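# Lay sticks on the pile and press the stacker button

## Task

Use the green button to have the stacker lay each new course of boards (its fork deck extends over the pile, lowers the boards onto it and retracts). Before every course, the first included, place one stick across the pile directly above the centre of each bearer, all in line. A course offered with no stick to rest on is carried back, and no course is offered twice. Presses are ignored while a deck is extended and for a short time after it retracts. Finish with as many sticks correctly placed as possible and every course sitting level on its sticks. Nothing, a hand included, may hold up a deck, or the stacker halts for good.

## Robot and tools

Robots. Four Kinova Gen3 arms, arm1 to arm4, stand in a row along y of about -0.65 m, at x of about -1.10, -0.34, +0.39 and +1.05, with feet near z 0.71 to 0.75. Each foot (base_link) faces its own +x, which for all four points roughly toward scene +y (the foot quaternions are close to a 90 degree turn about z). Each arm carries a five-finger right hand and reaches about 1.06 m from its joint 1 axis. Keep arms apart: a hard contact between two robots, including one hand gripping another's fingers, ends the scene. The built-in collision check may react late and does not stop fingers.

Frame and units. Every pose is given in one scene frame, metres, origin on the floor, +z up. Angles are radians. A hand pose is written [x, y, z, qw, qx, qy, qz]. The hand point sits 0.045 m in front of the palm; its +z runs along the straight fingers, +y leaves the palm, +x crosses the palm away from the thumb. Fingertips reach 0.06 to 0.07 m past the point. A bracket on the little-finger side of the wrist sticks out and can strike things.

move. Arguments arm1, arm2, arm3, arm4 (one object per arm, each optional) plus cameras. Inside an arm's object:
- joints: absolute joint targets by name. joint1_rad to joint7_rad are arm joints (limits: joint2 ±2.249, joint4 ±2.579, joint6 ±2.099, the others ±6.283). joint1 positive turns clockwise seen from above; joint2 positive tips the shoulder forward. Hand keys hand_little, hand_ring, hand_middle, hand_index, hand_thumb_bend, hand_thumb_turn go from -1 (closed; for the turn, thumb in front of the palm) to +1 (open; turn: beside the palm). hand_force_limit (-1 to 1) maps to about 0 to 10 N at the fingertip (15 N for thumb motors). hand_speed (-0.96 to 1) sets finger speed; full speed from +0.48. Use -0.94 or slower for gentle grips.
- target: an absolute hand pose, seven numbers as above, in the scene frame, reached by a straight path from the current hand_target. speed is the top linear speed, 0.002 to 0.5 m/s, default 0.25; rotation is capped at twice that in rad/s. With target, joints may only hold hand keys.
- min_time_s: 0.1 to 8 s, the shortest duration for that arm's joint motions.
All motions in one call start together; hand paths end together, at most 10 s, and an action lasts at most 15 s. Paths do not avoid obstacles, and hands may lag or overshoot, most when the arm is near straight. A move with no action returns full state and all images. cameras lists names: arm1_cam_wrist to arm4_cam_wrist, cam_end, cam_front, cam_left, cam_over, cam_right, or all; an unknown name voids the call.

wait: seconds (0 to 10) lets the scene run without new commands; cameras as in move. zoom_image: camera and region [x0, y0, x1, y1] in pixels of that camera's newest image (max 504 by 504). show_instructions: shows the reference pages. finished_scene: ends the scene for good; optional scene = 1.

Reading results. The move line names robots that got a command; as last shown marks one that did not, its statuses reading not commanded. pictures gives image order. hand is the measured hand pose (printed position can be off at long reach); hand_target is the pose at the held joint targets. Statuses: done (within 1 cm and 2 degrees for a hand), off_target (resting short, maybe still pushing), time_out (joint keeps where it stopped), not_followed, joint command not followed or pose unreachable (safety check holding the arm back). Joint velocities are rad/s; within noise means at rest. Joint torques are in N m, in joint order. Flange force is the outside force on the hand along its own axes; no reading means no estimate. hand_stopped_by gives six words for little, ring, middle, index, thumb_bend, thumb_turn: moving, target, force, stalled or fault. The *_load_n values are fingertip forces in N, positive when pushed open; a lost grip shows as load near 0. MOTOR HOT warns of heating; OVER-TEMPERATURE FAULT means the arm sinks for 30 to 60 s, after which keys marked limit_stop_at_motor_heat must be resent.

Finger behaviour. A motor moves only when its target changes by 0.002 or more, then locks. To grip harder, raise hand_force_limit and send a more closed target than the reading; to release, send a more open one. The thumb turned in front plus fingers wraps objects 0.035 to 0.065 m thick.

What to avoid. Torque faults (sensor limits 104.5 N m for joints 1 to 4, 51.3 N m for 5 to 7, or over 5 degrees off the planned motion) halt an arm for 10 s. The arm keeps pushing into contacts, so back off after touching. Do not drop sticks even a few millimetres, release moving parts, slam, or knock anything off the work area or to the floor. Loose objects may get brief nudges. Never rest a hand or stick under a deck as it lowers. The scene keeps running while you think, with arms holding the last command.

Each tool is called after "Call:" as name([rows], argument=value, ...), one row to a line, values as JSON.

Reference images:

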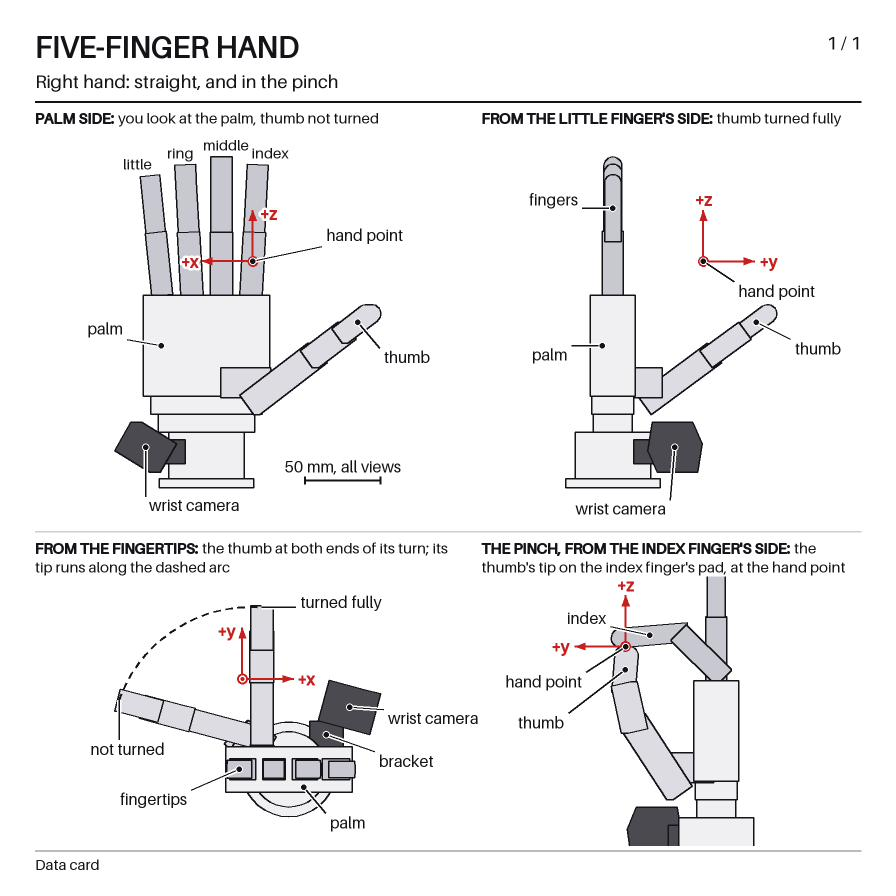

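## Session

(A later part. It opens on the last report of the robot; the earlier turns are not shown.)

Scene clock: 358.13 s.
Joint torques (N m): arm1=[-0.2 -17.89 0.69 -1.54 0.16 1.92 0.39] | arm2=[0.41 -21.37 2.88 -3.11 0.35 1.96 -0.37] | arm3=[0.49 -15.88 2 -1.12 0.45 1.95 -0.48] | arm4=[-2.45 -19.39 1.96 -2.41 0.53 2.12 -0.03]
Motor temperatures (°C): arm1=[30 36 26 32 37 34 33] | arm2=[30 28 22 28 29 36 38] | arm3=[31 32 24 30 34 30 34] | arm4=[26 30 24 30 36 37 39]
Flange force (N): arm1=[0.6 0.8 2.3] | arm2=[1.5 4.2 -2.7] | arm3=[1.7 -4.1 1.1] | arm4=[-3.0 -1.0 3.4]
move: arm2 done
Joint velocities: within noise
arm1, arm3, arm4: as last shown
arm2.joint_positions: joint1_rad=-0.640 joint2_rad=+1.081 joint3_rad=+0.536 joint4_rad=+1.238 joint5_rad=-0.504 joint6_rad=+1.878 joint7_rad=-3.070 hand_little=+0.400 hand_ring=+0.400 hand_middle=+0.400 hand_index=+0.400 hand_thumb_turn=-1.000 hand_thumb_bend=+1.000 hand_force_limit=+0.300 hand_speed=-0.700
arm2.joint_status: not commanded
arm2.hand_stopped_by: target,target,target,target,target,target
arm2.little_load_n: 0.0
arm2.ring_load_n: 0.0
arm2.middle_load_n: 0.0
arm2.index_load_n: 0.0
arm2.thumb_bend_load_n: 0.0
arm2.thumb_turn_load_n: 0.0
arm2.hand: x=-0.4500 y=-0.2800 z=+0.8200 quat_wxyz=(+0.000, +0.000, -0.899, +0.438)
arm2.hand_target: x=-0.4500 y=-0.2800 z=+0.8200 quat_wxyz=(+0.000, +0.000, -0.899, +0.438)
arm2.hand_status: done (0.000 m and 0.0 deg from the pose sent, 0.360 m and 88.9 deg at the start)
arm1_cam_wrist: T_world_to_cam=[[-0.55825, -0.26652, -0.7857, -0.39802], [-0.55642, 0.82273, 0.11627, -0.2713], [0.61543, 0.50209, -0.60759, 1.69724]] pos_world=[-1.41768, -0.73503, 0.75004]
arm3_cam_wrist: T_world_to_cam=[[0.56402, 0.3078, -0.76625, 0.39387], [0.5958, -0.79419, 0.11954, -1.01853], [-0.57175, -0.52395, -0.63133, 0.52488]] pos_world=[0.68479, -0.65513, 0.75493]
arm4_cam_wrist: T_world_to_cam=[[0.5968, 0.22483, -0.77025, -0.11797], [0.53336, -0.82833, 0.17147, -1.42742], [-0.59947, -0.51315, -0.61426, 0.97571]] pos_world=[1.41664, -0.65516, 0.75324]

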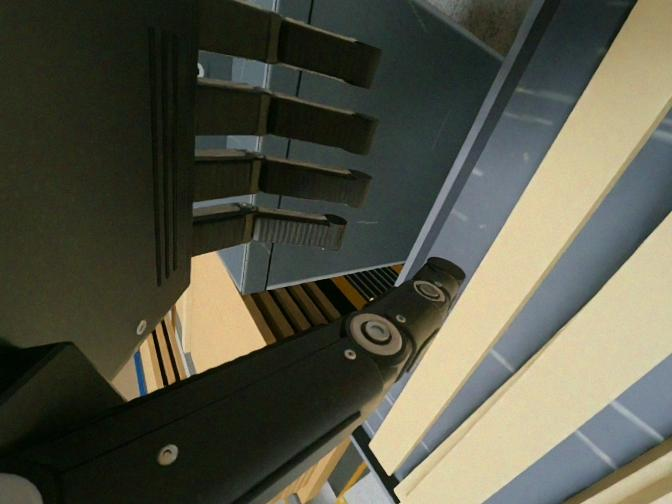

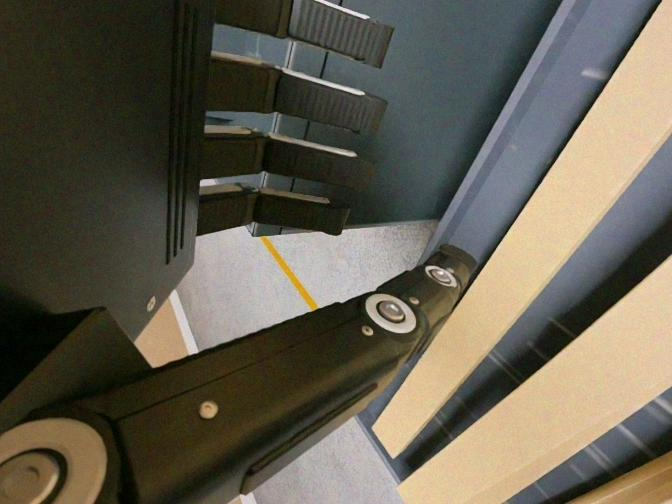

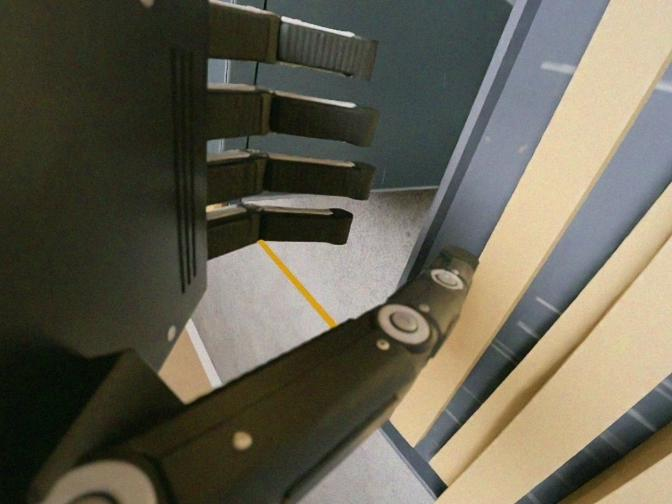

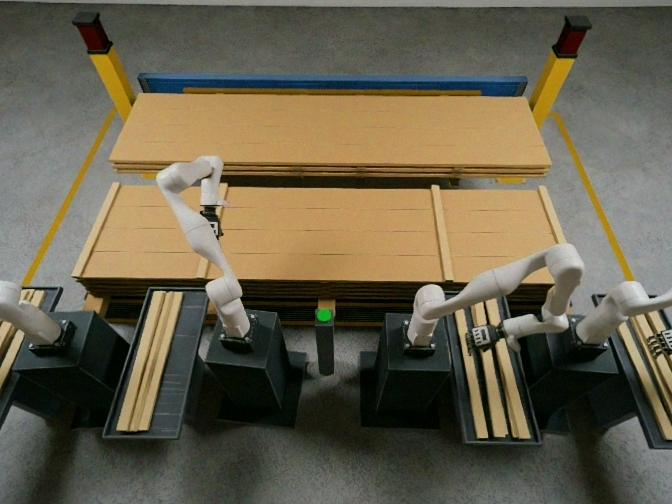

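Call:
move(arm1={"target":[-1.3541,-0.654,0.60,0.3185,-0.6530,0.6175,-0.3012],"speed":0.15}, arm2={"joints":{"joint1_rad":-1.672,"joint2_rad":-0.05,"joint3_rad":0,"joint4_rad":1.6,"joint5_rad":0,"joint6_rad":1.94,"joint7_rad":-1.57,"hand_little":1.0,"hand_ring":1.0,"hand_middle":1.0,"hand_index":1.0,"hand_thumb_bend":0.72,"hand_speed":-0.6},"min_time_s":2.5}, arm3={"target":[0.6294,-0.693,0.60,0.3011,-0.6172,-0.6533,0.3187],"speed":0.15}, arm4={"target":[1.3515,-0.691,0.60,0.3023,-0.6198,-0.6508,0.3175],"speed":0.15})

Call:
move(arm1={"target":[-1.3541,-0.654,0.528,0.3185,-0.6530,0.6175,-0.3012],"speed":0.08}, arm3={"target":[0.6294,-0.693,0.530,0.3011,-0.6172,-0.6533,0.3187],"speed":0.08}, arm4={"target":[1.3515,-0.691,0.526,0.3023,-0.6198,-0.6508,0.3175],"speed":0.08}, cameras=["arm1_cam_wrist","arm3_cam_wrist","arm4_cam_wrist"])

Scene clock: 367.70 s.
Joint torques (N m): arm1=[-0.27 -18.58 0.94 -0.64 0.2 1.92 0.38] | arm2=[0.4 -6.62 -0.16 -6.3 0.13 0.79 -0.28] | arm3=[0.48 -16.81 1.87 -0.4 0.41 1.94 -0.5] | arm4=[-2.42 -20.03 1.8 -1.74 0.53 2.15 -0.04]
Motor temperatures (°C): arm1=[30 36 26 32 37 34 33] | arm2=[30 28 22 28 29 36 38] | arm3=[31 31 24 30 34 30 34] | arm4=[26 30 24 30 36 37 39]
Flange force (N): arm1=[0.5 0.4 2.2] | arm2=[-1.8 -0.7 -4.0] | arm3=[1.5 -4.4 0.5] | arm4=[-2.9 -1.2 3.1]
move: arm1 done; arm2 done; arm3 done; arm4 done
Joint velocities: within noise
arm1.joint_positions: joint1_rad=-1.667 joint2_rad=+1.191 joint3_rad=+0.082 joint4_rad=+1.709 joint5_rad=-0.116 joint6_rad=+1.160 joint7_rad=-3.092 hand_little=+0.100 hand_ring=+0.100 hand_middle=+0.100 hand_index=+0.100 hand_thumb_turn=-1.000 hand_thumb_bend=+0.720 hand_force_limit=+0.300 hand_speed=-0.600
arm1.joint_status: not commanded
arm1.hand_stopped_by: target,target,target,target,target,target
arm1.little_load_n: 0.0
arm1.ring_load_n: 0.0
arm1.middle_load_n: 0.0
arm1.index_load_n: 0.0
arm1.thumb_bend_load_n: 0.0
arm1.thumb_turn_load_n: 0.0
arm1.hand: x=-1.3541 y=-0.6540 z=+0.6000 quat_wxyz=(-0.318, +0.653, -0.618, +0.301)
arm1.hand_target: x=-1.3541 y=-0.6540 z=+0.6000 quat_wxyz=(-0.318, +0.653, -0.618, +0.301)
arm1.hand_status: done (0.000 m and 0.0 deg from the pose sent, 0.084 m and 1.2 deg at the start)
arm2.joint_positions: joint1_rad=-1.672 joint2_rad=-0.050 joint3_rad=+0.000 joint4_rad=+1.600 joint5_rad=+0.000 joint6_rad=+1.940 joint7_rad=-1.570 hand_little=+1.000 hand_ring=+1.000 hand_middle=+1.000 hand_index=+1.000 hand_thumb_turn=-1.000 hand_thumb_bend=+0.720 hand_force_limit=+0.300 hand_speed=-0.600
arm2.joint_status: all done
arm2.hand_stopped_by: target,target,target,target,target,target
arm2.little_load_n: 0.0
arm2.ring_load_n: 0.0
arm2.middle_load_n: -0.5
arm2.index_load_n: 0.0
arm2.thumb_bend_load_n: 0.0
arm2.thumb_turn_load_n: 0.0
arm2.hand: x=-0.5457 y=-0.6850 z=+1.1522 quat_wxyz=(+0.000, +0.985, +0.000, +0.171)
arm2.hand_target: x=-0.5457 y=-0.6851 z=+1.1522 quat_wxyz=(+0.000, +0.985, +0.000, +0.171)
arm2.hand_status: not commanded
arm3.joint_positions: joint1_rad=+1.426 joint2_rad=+1.238 joint3_rad=+0.090 joint4_rad=+1.715 joint5_rad=-0.100 joint6_rad=+1.119 joint7_rad=-3.062 hand_little=+0.100 hand_ring=+0.100 hand_middle=+0.100 hand_index=+0.100 hand_thumb_turn=-1.000 hand_thumb_bend=+0.720 hand_force_limit=+0.300 hand_speed=-0.600
arm3.joint_status: not commanded
arm3.hand_stopped_by: target,target,target,target,target,target
arm3.little_load_n: 0.0
arm3.ring_load_n: 0.0
arm3.middle_load_n: 0.0
arm3.index_load_n: 0.5
arm3.thumb_bend_load_n: 0.0
arm3.thumb_turn_load_n: 0.0
arm3.hand: x=+0.6294 y=-0.6930 z=+0.6000 quat_wxyz=(+0.301, -0.617, -0.653, +0.319)
arm3.hand_target: x=+0.6294 y=-0.6930 z=+0.6000 quat_wxyz=(+0.301, -0.617, -0.653, +0.319)
arm3.hand_status: done (0.000 m and 0.0 deg from the pose sent, 0.083 m and 1.4 deg at the start)
arm4.joint_positions: joint1_rad=+1.380 joint2_rad=+1.324 joint3_rad=+0.127 joint4_rad=+1.465 joint5_rad=-0.117 joint6_rad=+1.275 joint7_rad=-3.037 hand_little=+0.100 hand_ring=+0.100 hand_middle=+0.100 hand_index=+0.100 hand_thumb_turn=-1.000 hand_thumb_bend=+0.720 hand_force_limit=+0.300 hand_speed=-0.600
arm4.joint_status: not commanded
arm4.hand_stopped_by: target,target,target,target,target,target
arm4.little_load_n: 0.5
arm4.ring_load_n: 0.0
arm4.middle_load_n: 0.0
arm4.index_load_n: 0.0
arm4.thumb_bend_load_n: 0.0
arm4.thumb_turn_load_n: 0.0
arm4.hand: x=+1.3515 y=-0.6910 z=+0.6000 quat_wxyz=(+0.302, -0.620, -0.651, +0.318)
arm4.hand_target: x=+1.3515 y=-0.6910 z=+0.6000 quat_wxyz=(+0.302, -0.620, -0.651, +0.318)
arm4.hand_status: done (0.000 m and 0.0 deg from the pose sent, 0.083 m and 0.8 deg at the start)
pictures: none

Scene clock: 369.13 s.
Joint torques (N m): arm1=[-0.22 -18.98 0.91 -0.15 0.19 1.91 0.36] | arm2=[0.44 -6.67 -0.16 -6.27 0.14 0.78 -0.28] | arm3=[0.5 -17.15 1.79 0.1 0.39 1.95 -0.5] | arm4=[-2.41 -20.22 1.74 -1.47 0.48 2.17 -0.04]
Motor temperatures (°C): arm1=[30 36 26 32 37 34 33] | arm2=[30 28 22 28 29 36 38] | arm3=[31 31 24 30 34 30 34] | arm4=[26 30 24 30 36 37 39]
Flange force (N): arm1=[0.5 -0.1 2.2] | arm2=[-1.9 -0.7 -4.2] | arm3=[1.4 -4.6 0.1] | arm4=[-2.9 -2.1 3.0]
move: arm1 done; arm3 done; arm4 done
Joint velocities: within noise
arm1.joint_positions: joint1_rad=-1.659 joint2_rad=+1.359 joint3_rad=+0.073 joint4_rad=+1.609 joint5_rad=-0.123 joint6_rad=+1.092 joint7_rad=-3.091 hand_little=+0.100 hand_ring=+0.100 hand_middle=+0.100 hand_index=+0.100 hand_thumb_turn=-1.000 hand_thumb_bend=+0.720 hand_force_limit=+0.300 hand_speed=-0.600
arm1.joint_status: not commanded
arm1.hand_stopped_by: target,target,target,target,target,target
arm1.little_load_n: 0.0
arm1.ring_load_n: 0.0
arm1.middle_load_n: 0.0
arm1.index_load_n: 0.0
arm1.thumb_bend_load_n: 0.0
arm1.thumb_turn_load_n: 0.5
arm1.hand: x=-1.3541 y=-0.6540 z=+0.5280 quat_wxyz=(-0.319, +0.653, -0.618, +0.301)
arm1.hand_target: x=-1.3541 y=-0.6540 z=+0.5280 quat_wxyz=(-0.319, +0.653, -0.618, +0.301)
arm1.hand_status: done (0.000 m and 0.0 deg from the pose sent, 0.072 m and 0.0 deg at the start)
arm2: as last shown
arm2.middle_load_n: 0.0
arm2.hand: x=-0.5457 y=-0.6851 z=+1.1522 quat_wxyz=(+0.000, +0.985, +0.000, +0.171)
arm3.joint_positions: joint1_rad=+1.433 joint2_rad=+1.402 joint3_rad=+0.080 joint4_rad=+1.610 joint5_rad=-0.108 joint6_rad=+1.059 joint7_rad=-3.064 hand_little=+0.100 hand_ring=+0.100 hand_middle=+0.100 hand_index=+0.100 hand_thumb_turn=-1.000 hand_thumb_bend=+0.720 hand_force_limit=+0.300 hand_speed=-0.600
arm3.joint_status: not commanded
arm3.hand_stopped_by: target,target,target,target,target,target
arm3.little_load_n: 0.0
arm3.ring_load_n: 0.0
arm3.middle_load_n: 0.0
arm3.index_load_n: 0.5
arm3.thumb_bend_load_n: 0.0
arm3.thumb_turn_load_n: 0.0
arm3.hand: x=+0.6294 y=-0.6930 z=+0.5300 quat_wxyz=(+0.301, -0.617, -0.653, +0.319)
arm3.hand_target: x=+0.6294 y=-0.6930 z=+0.5300 quat_wxyz=(+0.301, -0.617, -0.653, +0.319)
arm3.hand_status: done (0.000 m and 0.0 deg from the pose sent, 0.070 m and 0.0 deg at the start)
arm4.joint_positions: joint1_rad=+1.388 joint2_rad=+1.492 joint3_rad=+0.117 joint4_rad=+1.338 joint5_rad=-0.126 joint6_rad=+1.234 joint7_rad=-3.044 hand_little=+0.100 hand_ring=+0.100 hand_middle=+0.100 hand_index=+0.100 hand_thumb_turn=-1.000 hand_thumb_bend=+0.720 hand_force_limit=+0.300 hand_speed=-0.600
arm4.joint_status: not commanded
arm4.hand_stopped_by: target,target,target,target,target,target
arm4.little_load_n: 0.0
arm4.ring_load_n: 0.0
arm4.middle_load_n: 0.0
arm4.index_load_n: 0.0
arm4.thumb_bend_load_n: 0.0
arm4.thumb_turn_load_n: 0.0
arm4.hand: x=+1.3515 y=-0.6910 z=+0.5260 quat_wxyz=(+0.302, -0.620, -0.651, +0.318)
arm4.hand_target: x=+1.3515 y=-0.6910 z=+0.5260 quat_wxyz=(+0.302, -0.620, -0.651, +0.318)
arm4.hand_status: done (0.000 m and 0.0 deg from the pose sent, 0.074 m and 0.0 deg at the start)
arm1_cam_wrist: T_world_to_cam=[[-0.55267, -0.27814, -0.78562, -0.5134], [-0.57349, 0.8109, 0.11635, -0.3065], [0.6047, 0.51485, -0.60768, 1.58919]] pos_world=[-1.4205, -0.71246, 0.59804]
arm3_cam_wrist: T_world_to_cam=[[0.55661, 0.3211, -0.76621, 0.28123], [0.61445, -0.77985, 0.11955, -0.99244], [-0.55914, -0.53734, -0.63137, 0.42891]] pos_world=[0.69308, -0.63379, 0.60493]
arm4_cam_wrist: T_world_to_cam=[[0.59363, 0.23297, -0.77028, -0.23239], [0.54478, -0.82083, 0.17159, -1.39437], [-0.5923, -0.5215, -0.61418, 0.87757]] pos_world=[1.41737, -0.63275, 0.59924]

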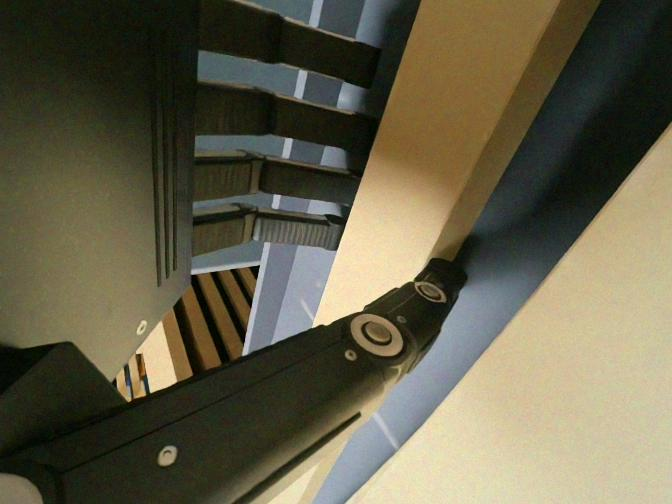

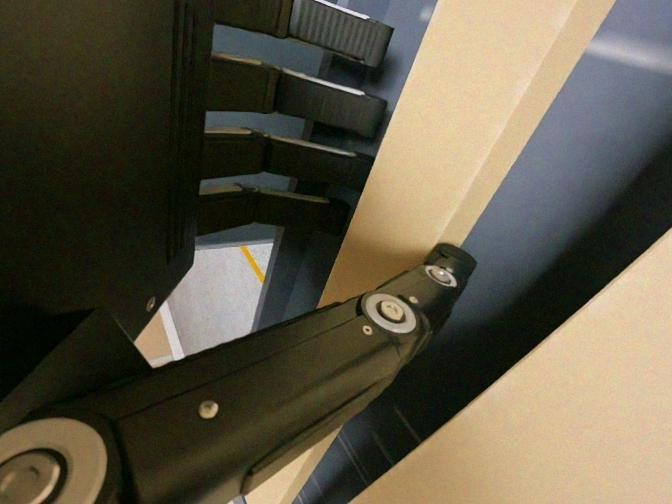

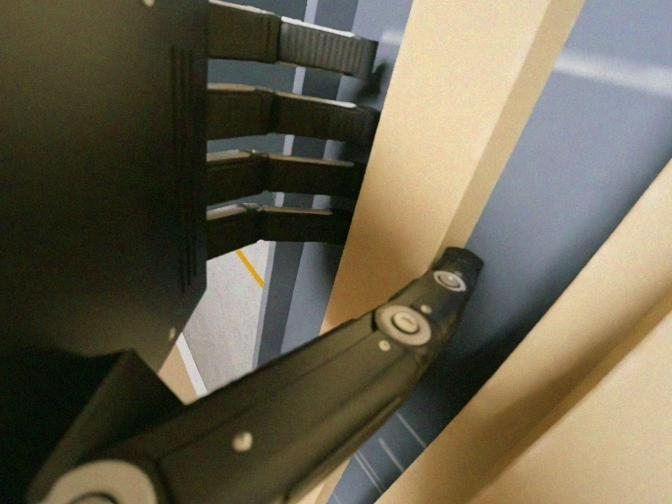

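Call:
move(arm1={"target":[-1.3541,-0.654,0.521,0.3185,-0.6530,0.6175,-0.3012],"speed":0.03}, arm3={"target":[0.6294,-0.693,0.5235,0.3011,-0.6172,-0.6533,0.3187],"speed":0.03}, arm4={"target":[1.3515,-0.691,0.520,0.3023,-0.6198,-0.6508,0.3175],"speed":0.03})

Call:
move(arm1={"target":[-1.3541,-0.654,0.519,0.3185,-0.6530,0.6175,-0.3012],"speed":0.03}, arm3={"target":[0.6294,-0.693,0.5215,0.3011,-0.6172,-0.6533,0.3187],"speed":0.03}, arm4={"target":[1.3515,-0.691,0.518,0.3023,-0.6198,-0.6508,0.3175],"speed":0.03})

Scene clock: 370.67 s.
Joint torques (N m): arm1=[0.02 -3.61 0.38 -24.13 -0.67 -25.07 1.09] | arm2=[0.42 -6.66 -0.17 -6.31 0.12 0.77 -0.3] | arm3=[0.47 -17.15 1.84 0.18 0.43 1.95 -0.48] | arm4=[-2.31 1.21 -0.75 -26.33 -1.72 -28.72 0.67]
Motor temperatures (°C): arm1=[30 36 26 32 37 34 33] | arm2=[30 28 22 28 29 36 38] | arm3=[31 31 24 30 34 30 34] | arm4=[26 30 24 30 36 37 39]
Flange force (N): arm1=[1.5 -78.8 -50.1] | arm2=[-1.8 -0.8 -4.0] | arm3=[1.5 -4.5 0.0] | arm4=[-0.5 -98.1 -51.9]
move: arm1 done; arm3 done; arm4 done
Joint velocities: within noise
arm1.joint_positions: joint1_rad=-1.659 joint2_rad=+1.375 joint3_rad=+0.072 joint4_rad=+1.597 joint5_rad=-0.124 joint6_rad=+1.087 joint7_rad=-3.091 hand_little=+0.100 hand_ring=+0.100 hand_middle=+0.100 hand_index=+0.100 hand_thumb_turn=-1.000 hand_thumb_bend=+0.720 hand_force_limit=+0.300 hand_speed=-0.600
arm1.joint_status: not commanded
arm1.hand_stopped_by: target,target,target,target,target,target
arm1.little_load_n: 0.5
arm1.ring_load_n: 0.0
arm1.middle_load_n: -2.5
arm1.index_load_n: 0.0
arm1.thumb_bend_load_n: 0.0
arm1.thumb_turn_load_n: 0.0
arm1.hand: x=-1.3541 y=-0.6540 z=+0.5210 quat_wxyz=(-0.319, +0.653, -0.618, +0.301)
arm1.hand_target: x=-1.3541 y=-0.6540 z=+0.5210 quat_wxyz=(-0.319, +0.653, -0.618, +0.301)
arm1.hand_status: done (0.000 m and 0.0 deg from the pose sent, 0.007 m and 0.0 deg at the start)
arm2: as last shown
arm3.joint_positions: joint1_rad=+1.433 joint2_rad=+1.417 joint3_rad=+0.079 joint4_rad=+1.598 joint5_rad=-0.109 joint6_rad=+1.056 joint7_rad=-3.064 hand_little=+0.100 hand_ring=+0.100 hand_middle=+0.100 hand_index=+0.100 hand_thumb_turn=-1.000 hand_thumb_bend=+0.720 hand_force_limit=+0.300 hand_speed=-0.600
arm3.joint_status: not commanded
arm3.hand_stopped_by: target,target,target,target,target,target
arm3.little_load_n: 0.0
arm3.ring_load_n: 0.0
arm3.middle_load_n: 0.0
arm3.index_load_n: 0.0
arm3.thumb_bend_load_n: 0.5
arm3.thumb_turn_load_n: 0.0
arm3.hand: x=+0.6294 y=-0.6930 z=+0.5235 quat_wxyz=(+0.301, -0.617, -0.653, +0.319)
arm3.hand_target: x=+0.6294 y=-0.6930 z=+0.5235 quat_wxyz=(+0.301, -0.617, -0.653, +0.319)
arm3.hand_status: done (0.000 m and 0.0 deg from the pose sent, 0.007 m and 0.0 deg at the start)
arm4.joint_positions: joint1_rad=+1.388 joint2_rad=+1.505 joint3_rad=+0.116 joint4_rad=+1.326 joint5_rad=-0.127 joint6_rad=+1.232 joint7_rad=-3.044 hand_little=+0.100 hand_ring=+0.100 hand_middle=+0.100 hand_index=+0.100 hand_thumb_turn=-1.000 hand_thumb_bend=+0.720 hand_force_limit=+0.300 hand_speed=-0.600
arm4.joint_status: not commanded
arm4.hand_stopped_by: target,target,target,target,target,target
arm4.little_load_n: 0.0
arm4.ring_load_n: 0.5
arm4.middle_load_n: 0.0
arm4.index_load_n: 0.0
arm4.thumb_bend_load_n: 0.0
arm4.thumb_turn_load_n: 0.0
arm4.hand: x=+1.3515 y=-0.6910 z=+0.5200 quat_wxyz=(+0.302, -0.620, -0.651, +0.318)
arm4.hand_target: x=+1.3515 y=-0.6910 z=+0.5200 quat_wxyz=(+0.302, -0.620, -0.651, +0.318)
arm4.hand_status: done (0.000 m and 0.0 deg from the pose sent, 0.006 m and 0.0 deg at the start)
pictures: none

Scene clock: 371.63 s.
Joint torques (N m): arm1=[0.2 3.26 0.17 -32.46 -1 -34.95 1.39] | arm2=[0.42 -6.64 -0.2 -6.29 0.14 0.8 -0.31] | arm3=[0.6 -12.41 1.56 -9.24 0.03 -7.38 -0.23] | arm4=[-2.41 7.46 -1.68 -36.11 -2.61 -39.97 0.98]
Motor temperatures (°C): arm1=[30 36 26 32 37 34 33] | arm2=[30 28 22 28 29 36 38] | arm3=[31 31 24 30 34 30 34] | arm4=[26 30 24 30 36 37 39]
Flange force (N): arm1=[2.1 -108.5 -71.4] | arm2=[-1.8 -0.8 -4.0] | arm3=[2.5 -33.9 -16.5] | arm4=[0.1 -132.5 -69.2]
move: arm1 done; arm3 done; arm4 done
TORQUE WARNING: arm1's joint6_rad reached its warning level (29.4 N m). A warning alone does not stop the arm.
TORQUE WARNING: arm4's joint6_rad reached its warning level (29.4 N m). A warning alone does not stop the arm.
Joint velocities: within noise
arm1.joint_positions: joint1_rad=-1.659 joint2_rad=+1.380 joint3_rad=+0.072 joint4_rad=+1.594 joint5_rad=-0.124 joint6_rad=+1.087 joint7_rad=-3.091 hand_little=+0.100 hand_ring=+0.100 hand_middle=+0.099 hand_index=+0.100 hand_thumb_turn=-1.000 hand_thumb_bend=+0.720 hand_force_limit=+0.300 hand_speed=-0.600
arm1.joint_status: not commanded
arm1.hand_stopped_by: target,target,target,target,target,target
arm1.little_load_n: 0.0
arm1.ring_load_n: 0.0
arm1.middle_load_n: -7.0
arm1.index_load_n: 0.0
arm1.thumb_bend_load_n: 0.0
arm1.thumb_turn_load_n: 0.0
arm1.hand: x=-1.3538 y=-0.6540 z=+0.5193 quat_wxyz=(-0.319, +0.653, -0.617, +0.302)
arm1.hand_target: x=-1.3541 y=-0.6540 z=+0.5190 quat_wxyz=(-0.319, +0.653, -0.618, +0.301)
arm1.hand_status: done (0.000 m and 0.1 deg from the pose sent, 0.002 m and 0.0 deg at the start)
arm2: as last shown
arm2.index_load_n: 0.5
arm3.joint_positions: joint1_rad=+1.434 joint2_rad=+1.422 joint3_rad=+0.079 joint4_rad=+1.594 joint5_rad=-0.109 joint6_rad=+1.055 joint7_rad=-3.064 hand_little=+0.100 hand_ring=+0.100 hand_middle=+0.100 hand_index=+0.100 hand_thumb_turn=-1.000 hand_thumb_bend=+0.720 hand_force_limit=+0.300 hand_speed=-0.600
arm3.joint_status: not commanded
arm3.hand_stopped_by: target,target,target,target,target,target
arm3.little_load_n: 0.0
arm3.ring_load_n: 0.0
arm3.middle_load_n: 0.0
arm3.index_load_n: 0.5
arm3.thumb_bend_load_n: 0.0
arm3.thumb_turn_load_n: 0.0
arm3.hand: x=+0.6294 y=-0.6930 z=+0.5215 quat_wxyz=(+0.301, -0.617, -0.653, +0.319)
arm3.hand_target: x=+0.6294 y=-0.6930 z=+0.5215 quat_wxyz=(+0.301, -0.617, -0.653, +0.319)
arm3.hand_status: done (0.000 m and 0.0 deg from the pose sent, 0.002 m and 0.0 deg at the start)
arm4.joint_positions: joint1_rad=+1.389 joint2_rad=+1.510 joint3_rad=+0.116 joint4_rad=+1.322 joint5_rad=-0.127 joint6_rad=+1.233 joint7_rad=-3.044 hand_little=+0.100 hand_ring=+0.100 hand_middle=+0.100 hand_index=+0.100 hand_thumb_turn=-1.000 hand_thumb_bend=+0.720 hand_force_limit=+0.300 hand_speed=-0.600
arm4.joint_status: not commanded
arm4.hand_stopped_by: target,target,target,target,target,target
arm4.little_load_n: 0.0
arm4.ring_load_n: 0.0
arm4.middle_load_n: 0.0
arm4.index_load_n: 0.0
arm4.thumb_bend_load_n: 0.0
arm4.thumb_turn_load_n: 0.0
arm4.hand: x=+1.3512 y=-0.6910 z=+0.5183 quat_wxyz=(+0.303, -0.620, -0.651, +0.318)
arm4.hand_target: x=+1.3515 y=-0.6910 z=+0.5180 quat_wxyz=(+0.302, -0.620, -0.651, +0.318)
arm4.hand_status: done (0.000 m and 0.1 deg from the pose sent, 0.002 m and 0.0 deg at the start)
pictures: none

Call:
move(arm1={"target":[-1.3541,-0.654,0.5275,0.3185,-0.6530,0.6175,-0.3012],"speed":0.05}, arm3={"target":[0.6294,-0.693,0.5245,0.3011,-0.6172,-0.6533,0.3187],"speed":0.05}, arm4={"target":[1.3515,-0.691,0.5265,0.3023,-0.6198,-0.6508,0.3175],"speed":0.05}, cameras=["arm1_cam_wrist","arm3_cam_wrist","arm4_cam_wrist"])

Scene clock: 373.47 s.
Joint torques (N m): arm1=[-0.26 -19 0.93 -0.12 0.24 1.93 0.35] | arm2=[0.41 -6.67 -0.18 -6.32 0.12 0.79 -0.32] | arm3=[0.47 -17.15 1.85 0.14 0.42 1.93 -0.48] | arm4=[-2.42 -20.17 1.83 -1.41 0.5 2.13 -0.08]
Motor temperatures (°C): arm1=[30 36 26 32 37 35 33] | arm2=[30 28 22 28 29 36 38] | arm3=[31 31 24 30 34 30 34] | arm4=[26 30 24 30 36 38 39]
Flange force (N): arm1=[0.5 0.0 2.3] | arm2=[-1.8 -0.9 -4.0] | arm3=[1.5 -4.6 0.0] | arm4=[-2.9 -2.0 2.8]
move: arm1 done; arm3 done; arm4 done
TORQUE WARNING: arm1's joint6_rad reached its warning level (29.4 N m). A warning alone does not stop the arm.
TORQUE WARNING: arm4's joint6_rad reached its warning level (29.4 N m). A warning alone does not stop the arm.
Joint velocities: within noise
arm1.joint_positions: joint1_rad=-1.659 joint2_rad=+1.360 joint3_rad=+0.073 joint4_rad=+1.608 joint5_rad=-0.123 joint6_rad=+1.091 joint7_rad=-3.091 hand_little=+0.100 hand_ring=+0.100 hand_middle=+0.100 hand_index=+0.100 hand_thumb_turn=-1.000 hand_thumb_bend=+0.720 hand_force_limit=+0.300 hand_speed=-0.600
arm1.joint_status: not commanded
arm1.hand_stopped_by: target,target,target,target,target,target
arm1.little_load_n: 0.0
arm1.ring_load_n: 0.0
arm1.middle_load_n: 0.0
arm1.index_load_n: 0.0
arm1.thumb_bend_load_n: 0.0
arm1.thumb_turn_load_n: 0.0
arm1.hand: x=-1.3541 y=-0.6540 z=+0.5275 quat_wxyz=(-0.319, +0.653, -0.618, +0.301)
arm1.hand_target: x=-1.3541 y=-0.6540 z=+0.5275 quat_wxyz=(-0.319, +0.653, -0.618, +0.301)
arm1.hand_status: done (0.000 m and 0.0 deg from the pose sent, 0.008 m and 0.1 deg at the start)
arm2: as last shown
arm2.index_load_n: 0.0
arm3.joint_positions: joint1_rad=+1.433 joint2_rad=+1.415 joint3_rad=+0.079 joint4_rad=+1.600 joint5_rad=-0.108 joint6_rad=+1.056 joint7_rad=-3.064 hand_little=+0.100 hand_ring=+0.100 hand_middle=+0.100 hand_index=+0.100 hand_thumb_turn=-1.000 hand_thumb_bend=+0.720 hand_force_limit=+0.300 hand_speed=-0.600
arm3.joint_status: not commanded
arm3.hand_stopped_by: target,target,target,target,target,target
arm3.little_load_n: 0.0
arm3.ring_load_n: 0.0
arm3.middle_load_n: 0.0
arm3.index_load_n: 0.0
arm3.thumb_bend_load_n: 0.0
arm3.thumb_turn_load_n: 0.0
arm3.hand: x=+0.6294 y=-0.6930 z=+0.5245 quat_wxyz=(+0.301, -0.617, -0.653, +0.319)
arm3.hand_target: x=+0.6294 y=-0.6930 z=+0.5245 quat_wxyz=(+0.301, -0.617, -0.653, +0.319)
arm3.hand_status: done (0.000 m and 0.0 deg from the pose sent, 0.003 m and 0.0 deg at the start)
arm4.joint_positions: joint1_rad=+1.388 joint2_rad=+1.490 joint3_rad=+0.117 joint4_rad=+1.339 joint5_rad=-0.126 joint6_rad=+1.234 joint7_rad=-3.043 hand_little=+0.100 hand_ring=+0.100 hand_middle=+0.100 hand_index=+0.100 hand_thumb_turn=-1.000 hand_thumb_bend=+0.720 hand_force_limit=+0.300 hand_speed=-0.600
arm4.joint_status: not commanded
arm4.hand_stopped_by: target,target,target,target,target,target
arm4.little_load_n: 0.0
arm4.ring_load_n: 0.0
arm4.middle_load_n: 0.0
arm4.index_load_n: 0.0
arm4.thumb_bend_load_n: 0.0
arm4.thumb_turn_load_n: 0.0
arm4.hand: x=+1.3515 y=-0.6910 z=+0.5265 quat_wxyz=(+0.302, -0.620, -0.651, +0.318)
arm4.hand_target: x=+1.3515 y=-0.6910 z=+0.5265 quat_wxyz=(+0.302, -0.620, -0.651, +0.318)
arm4.hand_status: done (0.000 m and 0.0 deg from the pose sent, 0.008 m and 0.1 deg at the start)
arm1_cam_wrist: T_world_to_cam=[[-0.55267, -0.27814, -0.78562, -0.5138], [-0.57349, 0.8109, 0.11635, -0.30644], [0.6047, 0.51485, -0.60768, 1.58889]] pos_world=[-1.4205, -0.71246, 0.59754]
arm3_cam_wrist: T_world_to_cam=[[0.55653, 0.32113, -0.76626, 0.27712], [0.61445, -0.77986, 0.11945, -0.99173], [-0.55921, -0.53731, -0.63134, 0.42548]] pos_world=[0.69308, -0.63379, 0.59943]
arm4_cam_wrist: T_world_to_cam=[[0.59363, 0.23297, -0.77028, -0.23201], [0.54478, -0.82083, 0.17159, -1.39446], [-0.5923, -0.5215, -0.61418, 0.87788]] pos_world=[1.41737, -0.63275, 0.59974]

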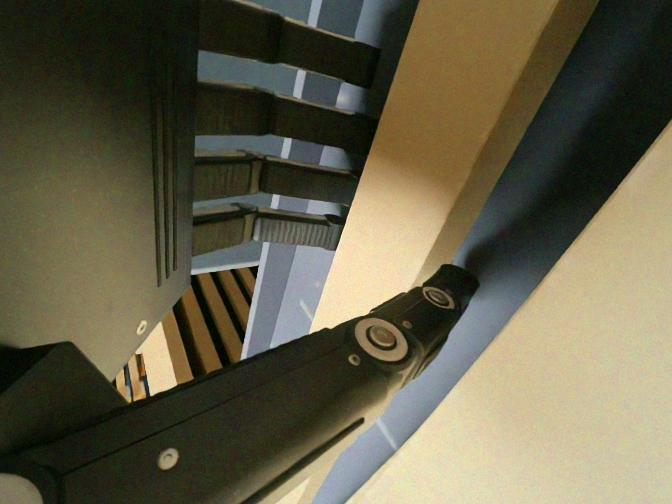

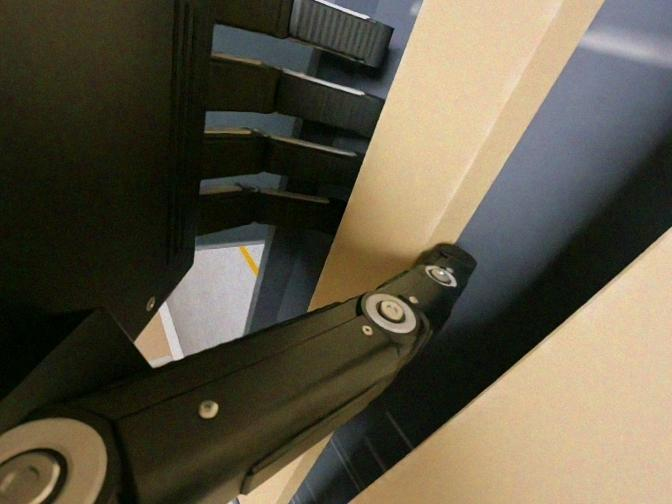

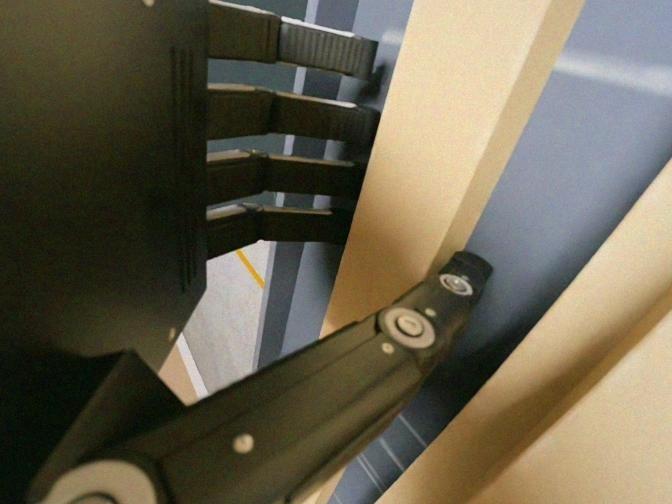

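Call:
move(arm1={"joints":{"hand_little":0.0,"hand_ring":0.0,"hand_middle":0.0,"hand_index":0.0,"hand_force_limit":-0.4,"hand_speed":-0.6}}, arm3={"joints":{"hand_little":0.0,"hand_ring":0.0,"hand_middle":0.0,"hand_index":0.0,"hand_force_limit":-0.4,"hand_speed":-0.6}}, arm4={"joints":{"hand_little":0.0,"hand_ring":0.0,"hand_middle":0.0,"hand_index":0.0,"hand_force_limit":-0.4,"hand_speed":-0.6}})

Call:
move(arm1={"joints":{"hand_thumb_bend":0.2,"hand_force_limit":0.3,"hand_speed":-0.85}}, arm3={"joints":{"hand_thumb_bend":0.2,"hand_force_limit":0.3,"hand_speed":-0.85}}, arm4={"joints":{"hand_thumb_bend":0.2,"hand_force_limit":0.3,"hand_speed":-0.85}}, cameras=["arm1_cam_wrist","arm3_cam_wrist","arm4_cam_wrist"])

Scene clock: 374.47 s.
Joint torques (N m): arm1=[-0.21 -19.01 0.91 -0.12 0.2 1.89 0.34] | arm2=[0.42 -6.7 -0.18 -6.29 0.14 0.78 -0.31] | arm3=[0.5 -17.16 1.84 0.15 0.44 1.96 -0.49] | arm4=[-2.41 -20.26 1.72 -1.57 0.43 2.15 -0.08]
Motor temperatures (°C): arm1=[30 36 26 32 37 35 33] | arm2=[30 28 22 28 29 36 38] | arm3=[31 31 24 30 34 30 34] | arm4=[26 30 24 30 36 38 39]
Flange force (N): arm1=[0.5 0.1 2.2] | arm2=[-1.9 -0.8 -4.1] | arm3=[1.6 -4.6 0.1] | arm4=[-3.0 -2.4 3.2]
move: arm1 done; arm3 done; arm4 done
Joint velocities: within noise
arm1.joint_positions: joint1_rad=-1.659 joint2_rad=+1.360 joint3_rad=+0.073 joint4_rad=+1.608 joint5_rad=-0.123 joint6_rad=+1.091 joint7_rad=-3.091 hand_little=+0.000 hand_ring=+0.000 hand_middle=+0.000 hand_index=+0.000 hand_thumb_turn=-1.000 hand_thumb_bend=+0.720 hand_force_limit=-0.400 hand_speed=-0.600
arm1.joint_status: all done
arm1.hand_stopped_by: target,target,target,target,target,target
arm1.little_load_n: 0.0
arm1.ring_load_n: 0.5
arm1.middle_load_n: 0.0
arm1.index_load_n: 0.0
arm1.thumb_bend_load_n: 0.0
arm1.thumb_turn_load_n: 0.0
arm1.hand: x=-1.3541 y=-0.6540 z=+0.5275 quat_wxyz=(-0.319, +0.653, -0.618, +0.301)
arm1.hand_target: x=-1.3541 y=-0.6540 z=+0.5275 quat_wxyz=(-0.319, +0.653, -0.618, +0.301)
arm1.hand_status: not commanded
arm2: as last shown
arm3.joint_positions: joint1_rad=+1.433 joint2_rad=+1.415 joint3_rad=+0.079 joint4_rad=+1.600 joint5_rad=-0.108 joint6_rad=+1.056 joint7_rad=-3.064 hand_little=+0.000 hand_ring=+0.000 hand_middle=+0.000 hand_index=+0.000 hand_thumb_turn=-1.000 hand_thumb_bend=+0.720 hand_force_limit=-0.400 hand_speed=-0.600
arm3.joint_status: all done
arm3.hand_stopped_by: target,target,target,target,target,target
arm3.little_load_n: 0.0
arm3.ring_load_n: 0.0
arm3.middle_load_n: 0.0
arm3.index_load_n: 0.0
arm3.thumb_bend_load_n: 0.0
arm3.thumb_turn_load_n: 0.0
arm3.hand: x=+0.6294 y=-0.6930 z=+0.5245 quat_wxyz=(+0.301, -0.617, -0.653, +0.319)
arm3.hand_target: x=+0.6294 y=-0.6930 z=+0.5245 quat_wxyz=(+0.301, -0.617, -0.653, +0.319)
arm3.hand_status: not commanded
arm4.joint_positions: joint1_rad=+1.388 joint2_rad=+1.490 joint3_rad=+0.117 joint4_rad=+1.339 joint5_rad=-0.126 joint6_rad=+1.234 joint7_rad=-3.043 hand_little=+0.000 hand_ring=+0.000 hand_middle=+0.000 hand_index=+0.000 hand_thumb_turn=-1.000 hand_thumb_bend=+0.720 hand_force_limit=-0.400 hand_speed=-0.600
arm4.joint_status: all done
arm4.hand_stopped_by: target,target,target,target,target,target
arm4.little_load_n: 0.0
arm4.ring_load_n: 0.0
arm4.middle_load_n: 0.0
arm4.index_load_n: 0.0
arm4.thumb_bend_load_n: -0.5
arm4.thumb_turn_load_n: 0.0
arm4.hand: x=+1.3515 y=-0.6910 z=+0.5265 quat_wxyz=(+0.302, -0.620, -0.651, +0.318)
arm4.hand_target: x=+1.3515 y=-0.6910 z=+0.5265 quat_wxyz=(+0.302, -0.620, -0.651, +0.318)
arm4.hand_status: not commanded
pictures: none

Scene clock: 376.80 s.
Joint torques (N m): arm1=[-0.19 -17.34 0.75 0.31 0.17 1.68 0.38] | arm2=[0.4 -6.67 -0.17 -6.29 0.15 0.8 -0.3] | arm3=[0.6 -15.17 1.67 0.7 0.4 1.59 -0.41] | arm4=[-2.29 -17.64 1.6 -0.7 0.44 1.7 -0.04]
Motor temperatures (°C): arm1=[30 36 26 32 37 35 33] | arm2=[30 28 22 28 29 36 38] | arm3=[31 31 24 30 34 30 34] | arm4=[26 30 24 30 36 38 39]
Flange force (N): arm1=[0.5 -1.6 -1.1] | arm2=[-1.9 -0.8 -4.1] | arm3=[1.7 -6.2 -4.2] | arm4=[-2.8 -4.1 -1.9]
move: arm1 off_target; arm3 off_target; arm4 off_target
Joint velocities: within noise
arm1.joint_positions: joint1_rad=-1.659 joint2_rad=+1.360 joint3_rad=+0.073 joint4_rad=+1.608 joint5_rad=-0.123 joint6_rad=+1.091 joint7_rad=-3.091 hand_little=+0.000 hand_ring=+0.000 hand_middle=+0.001 hand_index=+0.000 hand_thumb_turn=-1.000 hand_thumb_bend=+0.599 hand_force_limit=+0.300 hand_speed=-0.850
arm1.joint_status: hand_thumb_bend off_target (ended at +0.599, target +0.200); the others done
arm1.hand_stopped_by: target,target,target,target,force,target
arm1.little_load_n: 0.5
arm1.ring_load_n: 0.0
arm1.middle_load_n: 5.0
arm1.index_load_n: 0.5
arm1.thumb_bend_load_n: 10.0
arm1.thumb_turn_load_n: 0.5
arm1.hand: x=-1.3541 y=-0.6540 z=+0.5275 quat_wxyz=(-0.319, +0.653, -0.618, +0.301)
arm1.hand_target: x=-1.3541 y=-0.6540 z=+0.5275 quat_wxyz=(-0.319, +0.653, -0.618, +0.301)
arm1.hand_status: not commanded
arm2: as last shown
arm3.joint_positions: joint1_rad=+1.433 joint2_rad=+1.415 joint3_rad=+0.079 joint4_rad=+1.600 joint5_rad=-0.108 joint6_rad=+1.056 joint7_rad=-3.064 hand_little=+0.000 hand_ring=+0.000 hand_middle=+0.001 hand_index=+0.000 hand_thumb_turn=-1.000 hand_thumb_bend=+0.544 hand_force_limit=+0.300 hand_speed=-0.850
arm3.joint_status: hand_thumb_bend off_target (ended at +0.544, target +0.200); the others done
arm3.hand_stopped_by: target,target,target,target,force,target
arm3.little_load_n: 0.0
arm3.ring_load_n: 0.0
arm3.middle_load_n: 5.0
arm3.index_load_n: 3.0
arm3.thumb_bend_load_n: 9.5
arm3.thumb_turn_load_n: 0.5
arm3.hand: x=+0.6294 y=-0.6930 z=+0.5245 quat_wxyz=(+0.301, -0.617, -0.653, +0.319)
arm3.hand_target: x=+0.6294 y=-0.6930 z=+0.5245 quat_wxyz=(+0.301, -0.617, -0.653, +0.319)
arm3.hand_status: not commanded
arm4.joint_positions: joint1_rad=+1.388 joint2_rad=+1.490 joint3_rad=+0.117 joint4_rad=+1.339 joint5_rad=-0.126 joint6_rad=+1.234 joint7_rad=-3.043 hand_little=+0.000 hand_ring=+0.000 hand_middle=+0.001 hand_index=+0.000 hand_thumb_turn=-1.000 hand_thumb_bend=+0.549 hand_force_limit=+0.300 hand_speed=-0.850
arm4.joint_status: hand_thumb_bend off_target (ended at +0.549, target +0.200); the others done
arm4.hand_stopped_by: target,target,target,target,force,target
arm4.little_load_n: 0.0
arm4.ring_load_n: -0.5
arm4.middle_load_n: 4.5
arm4.index_load_n: 2.0
arm4.thumb_bend_load_n: 9.5
arm4.thumb_turn_load_n: 0.5
arm4.hand: x=+1.3515 y=-0.6910 z=+0.5265 quat_wxyz=(+0.302, -0.620, -0.651, +0.318)
arm4.hand_target: x=+1.3515 y=-0.6910 z=+0.5265 quat_wxyz=(+0.302, -0.620, -0.651, +0.318)
arm4.hand_status: not commanded
arm1_cam_wrist: T_world_to_cam=[[-0.55267, -0.27814, -0.78562, -0.5138], [-0.57349, 0.8109, 0.11635, -0.30644], [0.6047, 0.51485, -0.60768, 1.58889]] pos_world=[-1.4205, -0.71246, 0.59754]
arm3_cam_wrist: T_world_to_cam=[[0.55661, 0.3211, -0.76621, 0.27702], [0.61445, -0.77985, 0.11955, -0.99178], [-0.55914, -0.53734, -0.63137, 0.42544]] pos_world=[0.69308, -0.63379, 0.59943]
arm4_cam_wrist: T_world_to_cam=[[0.59363, 0.23297, -0.77028, -0.23201], [0.54478, -0.82083, 0.17159, -1.39446], [-0.5923, -0.5215, -0.61418, 0.87788]] pos_world=[1.41737, -0.63275, 0.59974]

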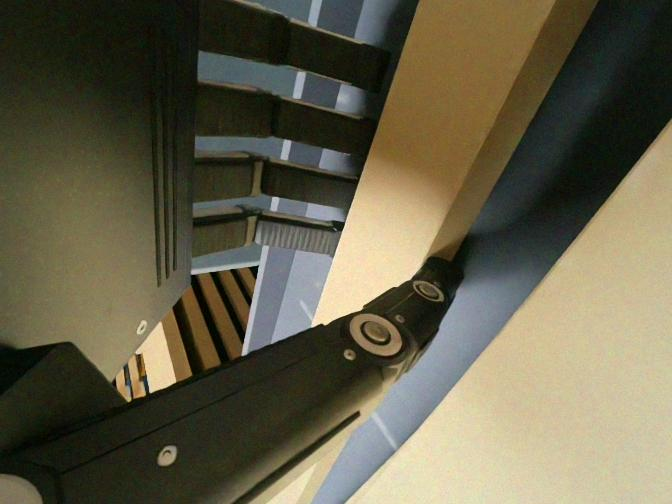

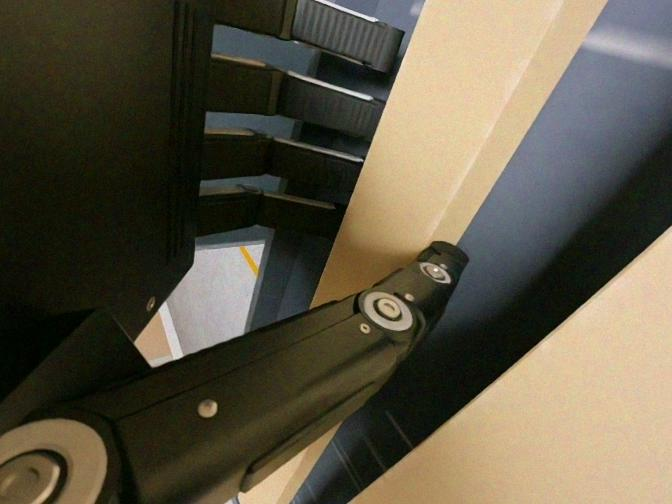

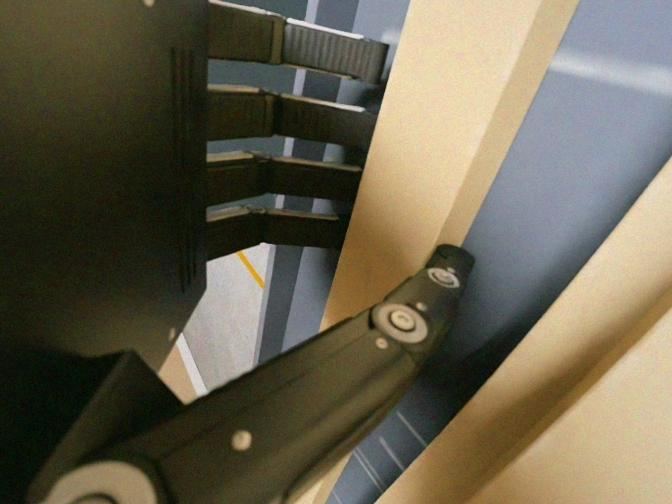

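Call:
move(arm1={"target":[-1.3541,-0.654,0.5475,0.3185,-0.6530,0.6175,-0.3012],"speed":0.04}, arm3={"target":[0.6294,-0.693,0.5445,0.3011,-0.6172,-0.6533,0.3187],"speed":0.04}, arm4={"target":[1.3515,-0.691,0.5465,0.3023,-0.6198,-0.6508,0.3175],"speed":0.04})

Call:
move(arm3={"target":[0.6294,-0.693,0.82,0.3053,-0.6258,-0.6453,0.3148],"speed":0.2}, cameras=["cam_over","cam_right"])

Scene clock: 378.13 s.
Joint torques (N m): arm1=[-0.24 -19.55 0.95 0.04 0.24 2.4 0.36] | arm2=[0.44 -6.64 -0.21 -6.29 0.15 0.78 -0.31] | arm3=[0.48 -17.61 1.97 0.44 0.46 2.43 -0.54] | arm4=[-2.39 -20.82 1.86 -1.26 0.57 2.54 -0.06]
Motor temperatures (°C): arm1=[30 36 26 32 37 35 33] | arm2=[30 28 22 28 29 36 38] | arm3=[31 31 24 30 34 30 34] | arm4=[26 31 24 30 36 38 39]
Flange force (N): arm1=[0.5 1.9 3.8] | arm2=[-1.8 -0.9 -4.1] | arm3=[1.5 -2.7 1.5] | arm4=[-2.9 -0.1 4.1]
move: arm1 done; arm3 done; arm4 done
Joint velocities: within noise
arm1.joint_positions: joint1_rad=-1.661 joint2_rad=+1.313 joint3_rad=+0.075 joint4_rad=+1.640 joint5_rad=-0.121 joint6_rad=+1.106 joint7_rad=-3.091 hand_little=+0.000 hand_ring=+0.000 hand_middle=+0.001 hand_index=+0.000 hand_thumb_turn=-1.000 hand_thumb_bend=+0.599 hand_force_limit=+0.300 hand_speed=-0.850
arm1.joint_status: not commanded
arm1.hand_stopped_by: target,target,target,target,force,target
arm1.little_load_n: 0.0
arm1.ring_load_n: 0.0
arm1.middle_load_n: 6.0
arm1.index_load_n: 1.5
arm1.thumb_bend_load_n: 9.0
arm1.thumb_turn_load_n: 0.5
arm1.hand: x=-1.3541 y=-0.6540 z=+0.5475 quat_wxyz=(-0.319, +0.653, -0.618, +0.301)
arm1.hand_target: x=-1.3541 y=-0.6540 z=+0.5475 quat_wxyz=(-0.319, +0.653, -0.618, +0.301)
arm1.hand_status: done (0.000 m and 0.0 deg from the pose sent, 0.020 m and 0.0 deg at the start)
arm2: as last shown
arm3.joint_positions: joint1_rad=+1.432 joint2_rad=+1.368 joint3_rad=+0.082 joint4_rad=+1.634 joint5_rad=-0.106 joint6_rad=+1.069 joint7_rad=-3.064 hand_little=+0.000 hand_ring=+0.000 hand_middle=+0.001 hand_index=+0.000 hand_thumb_turn=-1.000 hand_thumb_bend=+0.544 hand_force_limit=+0.300 hand_speed=-0.850
arm3.joint_status: not commanded
arm3.hand_stopped_by: target,target,target,target,force,target
arm3.little_load_n: 0.0
arm3.ring_load_n: 0.0
arm3.middle_load_n: 6.5
arm3.index_load_n: 4.0
arm3.thumb_bend_load_n: 8.5
arm3.thumb_turn_load_n: 0.0
arm3.hand: x=+0.6294 y=-0.6930 z=+0.5445 quat_wxyz=(+0.301, -0.617, -0.653, +0.319)
arm3.hand_target: x=+0.6294 y=-0.6930 z=+0.5445 quat_wxyz=(+0.301, -0.617, -0.653, +0.319)
arm3.hand_status: done (0.000 m and 0.0 deg from the pose sent, 0.020 m and 0.0 deg at the start)
arm4.joint_positions: joint1_rad=+1.386 joint2_rad=+1.445 joint3_rad=+0.119 joint4_rad=+1.378 joint5_rad=-0.124 joint6_rad=+1.242 joint7_rad=-3.041 hand_little=+0.000 hand_ring=+0.000 hand_middle=+0.001 hand_index=+0.000 hand_thumb_turn=-1.000 hand_thumb_bend=+0.549 hand_force_limit=+0.300 hand_speed=-0.850
arm4.joint_status: not commanded
arm4.hand_stopped_by: target,target,target,target,force,target
arm4.little_load_n: 0.0
arm4.ring_load_n: 0.0
arm4.middle_load_n: 5.5
arm4.index_load_n: 3.0
arm4.thumb_bend_load_n: 8.5
arm4.thumb_turn_load_n: 0.0
arm4.hand: x=+1.3515 y=-0.6910 z=+0.5465 quat_wxyz=(+0.302, -0.620, -0.651, +0.318)
arm4.hand_target: x=+1.3515 y=-0.6910 z=+0.5465 quat_wxyz=(+0.302, -0.620, -0.651, +0.318)
arm4.hand_status: done (0.000 m and 0.0 deg from the pose sent, 0.020 m and 0.0 deg at the start)
pictures: none

Scene clock: 380.13 s.
Joint torques (N m): arm1=[-0.27 -19.55 0.93 0.06 0.25 2.4 0.37] | arm2=[0.41 -6.68 -0.18 -6.26 0.16 0.76 -0.31] | arm3=[0.5 -15.15 1.83 -3.3 0.5 2.39 -0.53] | arm4=[-2.39 -20.77 1.87 -1.23 0.5 2.52 -0.07]
Motor temperatures (°C): arm1=[30 36 26 32 37 35 33] | arm2=[30 28 22 28 29 36 38] | arm3=[31 32 24 30 34 30 34] | arm4=[26 31 24 30 36 38 39]
Flange force (N): arm1=[0.5 1.9 3.8] | arm2=[-1.9 -0.8 -4.3] | arm3=[1.4 -1.6 3.3] | arm4=[-2.9 -0.1 4.0]
move: arm3 done
Joint velocities: within noise
arm1, arm4: as last shown
arm1.middle_load_n: 6.5
arm1.thumb_turn_load_n: 0.0
arm2.joint_positions: joint1_rad=-1.672 joint2_rad=-0.050 joint3_rad=+0.000 joint4_rad=+1.600 joint5_rad=+0.000 joint6_rad=+1.940 joint7_rad=-1.570 hand_little=+1.000 hand_ring=+1.000 hand_middle=+1.000 hand_index=+1.000 hand_thumb_turn=-1.000 hand_thumb_bend=+0.720 hand_force_limit=+0.300 hand_speed=-0.600
arm2.joint_status: not commanded
arm2.hand_stopped_by: target,target,target,target,target,target
arm2.little_load_n: 0.0
arm2.ring_load_n: 0.0
arm2.middle_load_n: 0.0
arm2.index_load_n: 0.0
arm2.thumb_bend_load_n: 0.0
arm2.thumb_turn_load_n: 0.5
arm2.hand: x=-0.5457 y=-0.6851 z=+1.1522 quat_wxyz=(+0.000, +0.985, +0.000, +0.171)
arm2.hand_target: x=-0.5457 y=-0.6851 z=+1.1522 quat_wxyz=(+0.000, +0.985, +0.000, +0.171)
arm2.hand_status: not commanded
arm3.joint_positions: joint1_rad=+1.408 joint2_rad=+0.748 joint3_rad=+0.137 joint4_rad=+1.801 joint5_rad=-0.074 joint6_rad=+1.524 joint7_rad=-3.080 hand_little=+0.000 hand_ring=+0.000 hand_middle=+0.001 hand_index=+0.000 hand_thumb_turn=-1.000 hand_thumb_bend=+0.544 hand_force_limit=+0.300 hand_speed=-0.850
arm3.joint_status: not commanded
arm3.hand_stopped_by: target,target,target,target,force,target
arm3.little_load_n: 0.0
arm3.ring_load_n: 0.5
arm3.middle_load_n: 6.5
arm3.index_load_n: 4.0
arm3.thumb_bend_load_n: 8.5
arm3.thumb_turn_load_n: 0.0
arm3.hand: x=+0.6294 y=-0.6930 z=+0.8200 quat_wxyz=(+0.305, -0.626, -0.645, +0.315)
arm3.hand_target: x=+0.6294 y=-0.6930 z=+0.8200 quat_wxyz=(+0.305, -0.626, -0.645, +0.315)
arm3.hand_status: done (0.000 m and 0.0 deg from the pose sent, 0.276 m and 1.5 deg at the start)
arm4.ring_load_n: 0.5

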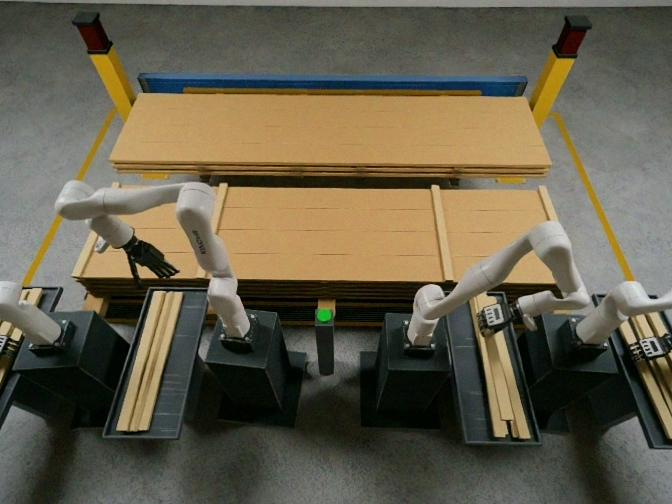

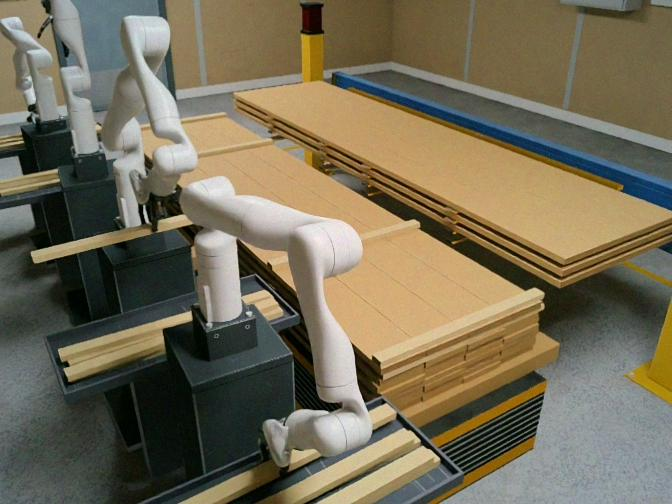

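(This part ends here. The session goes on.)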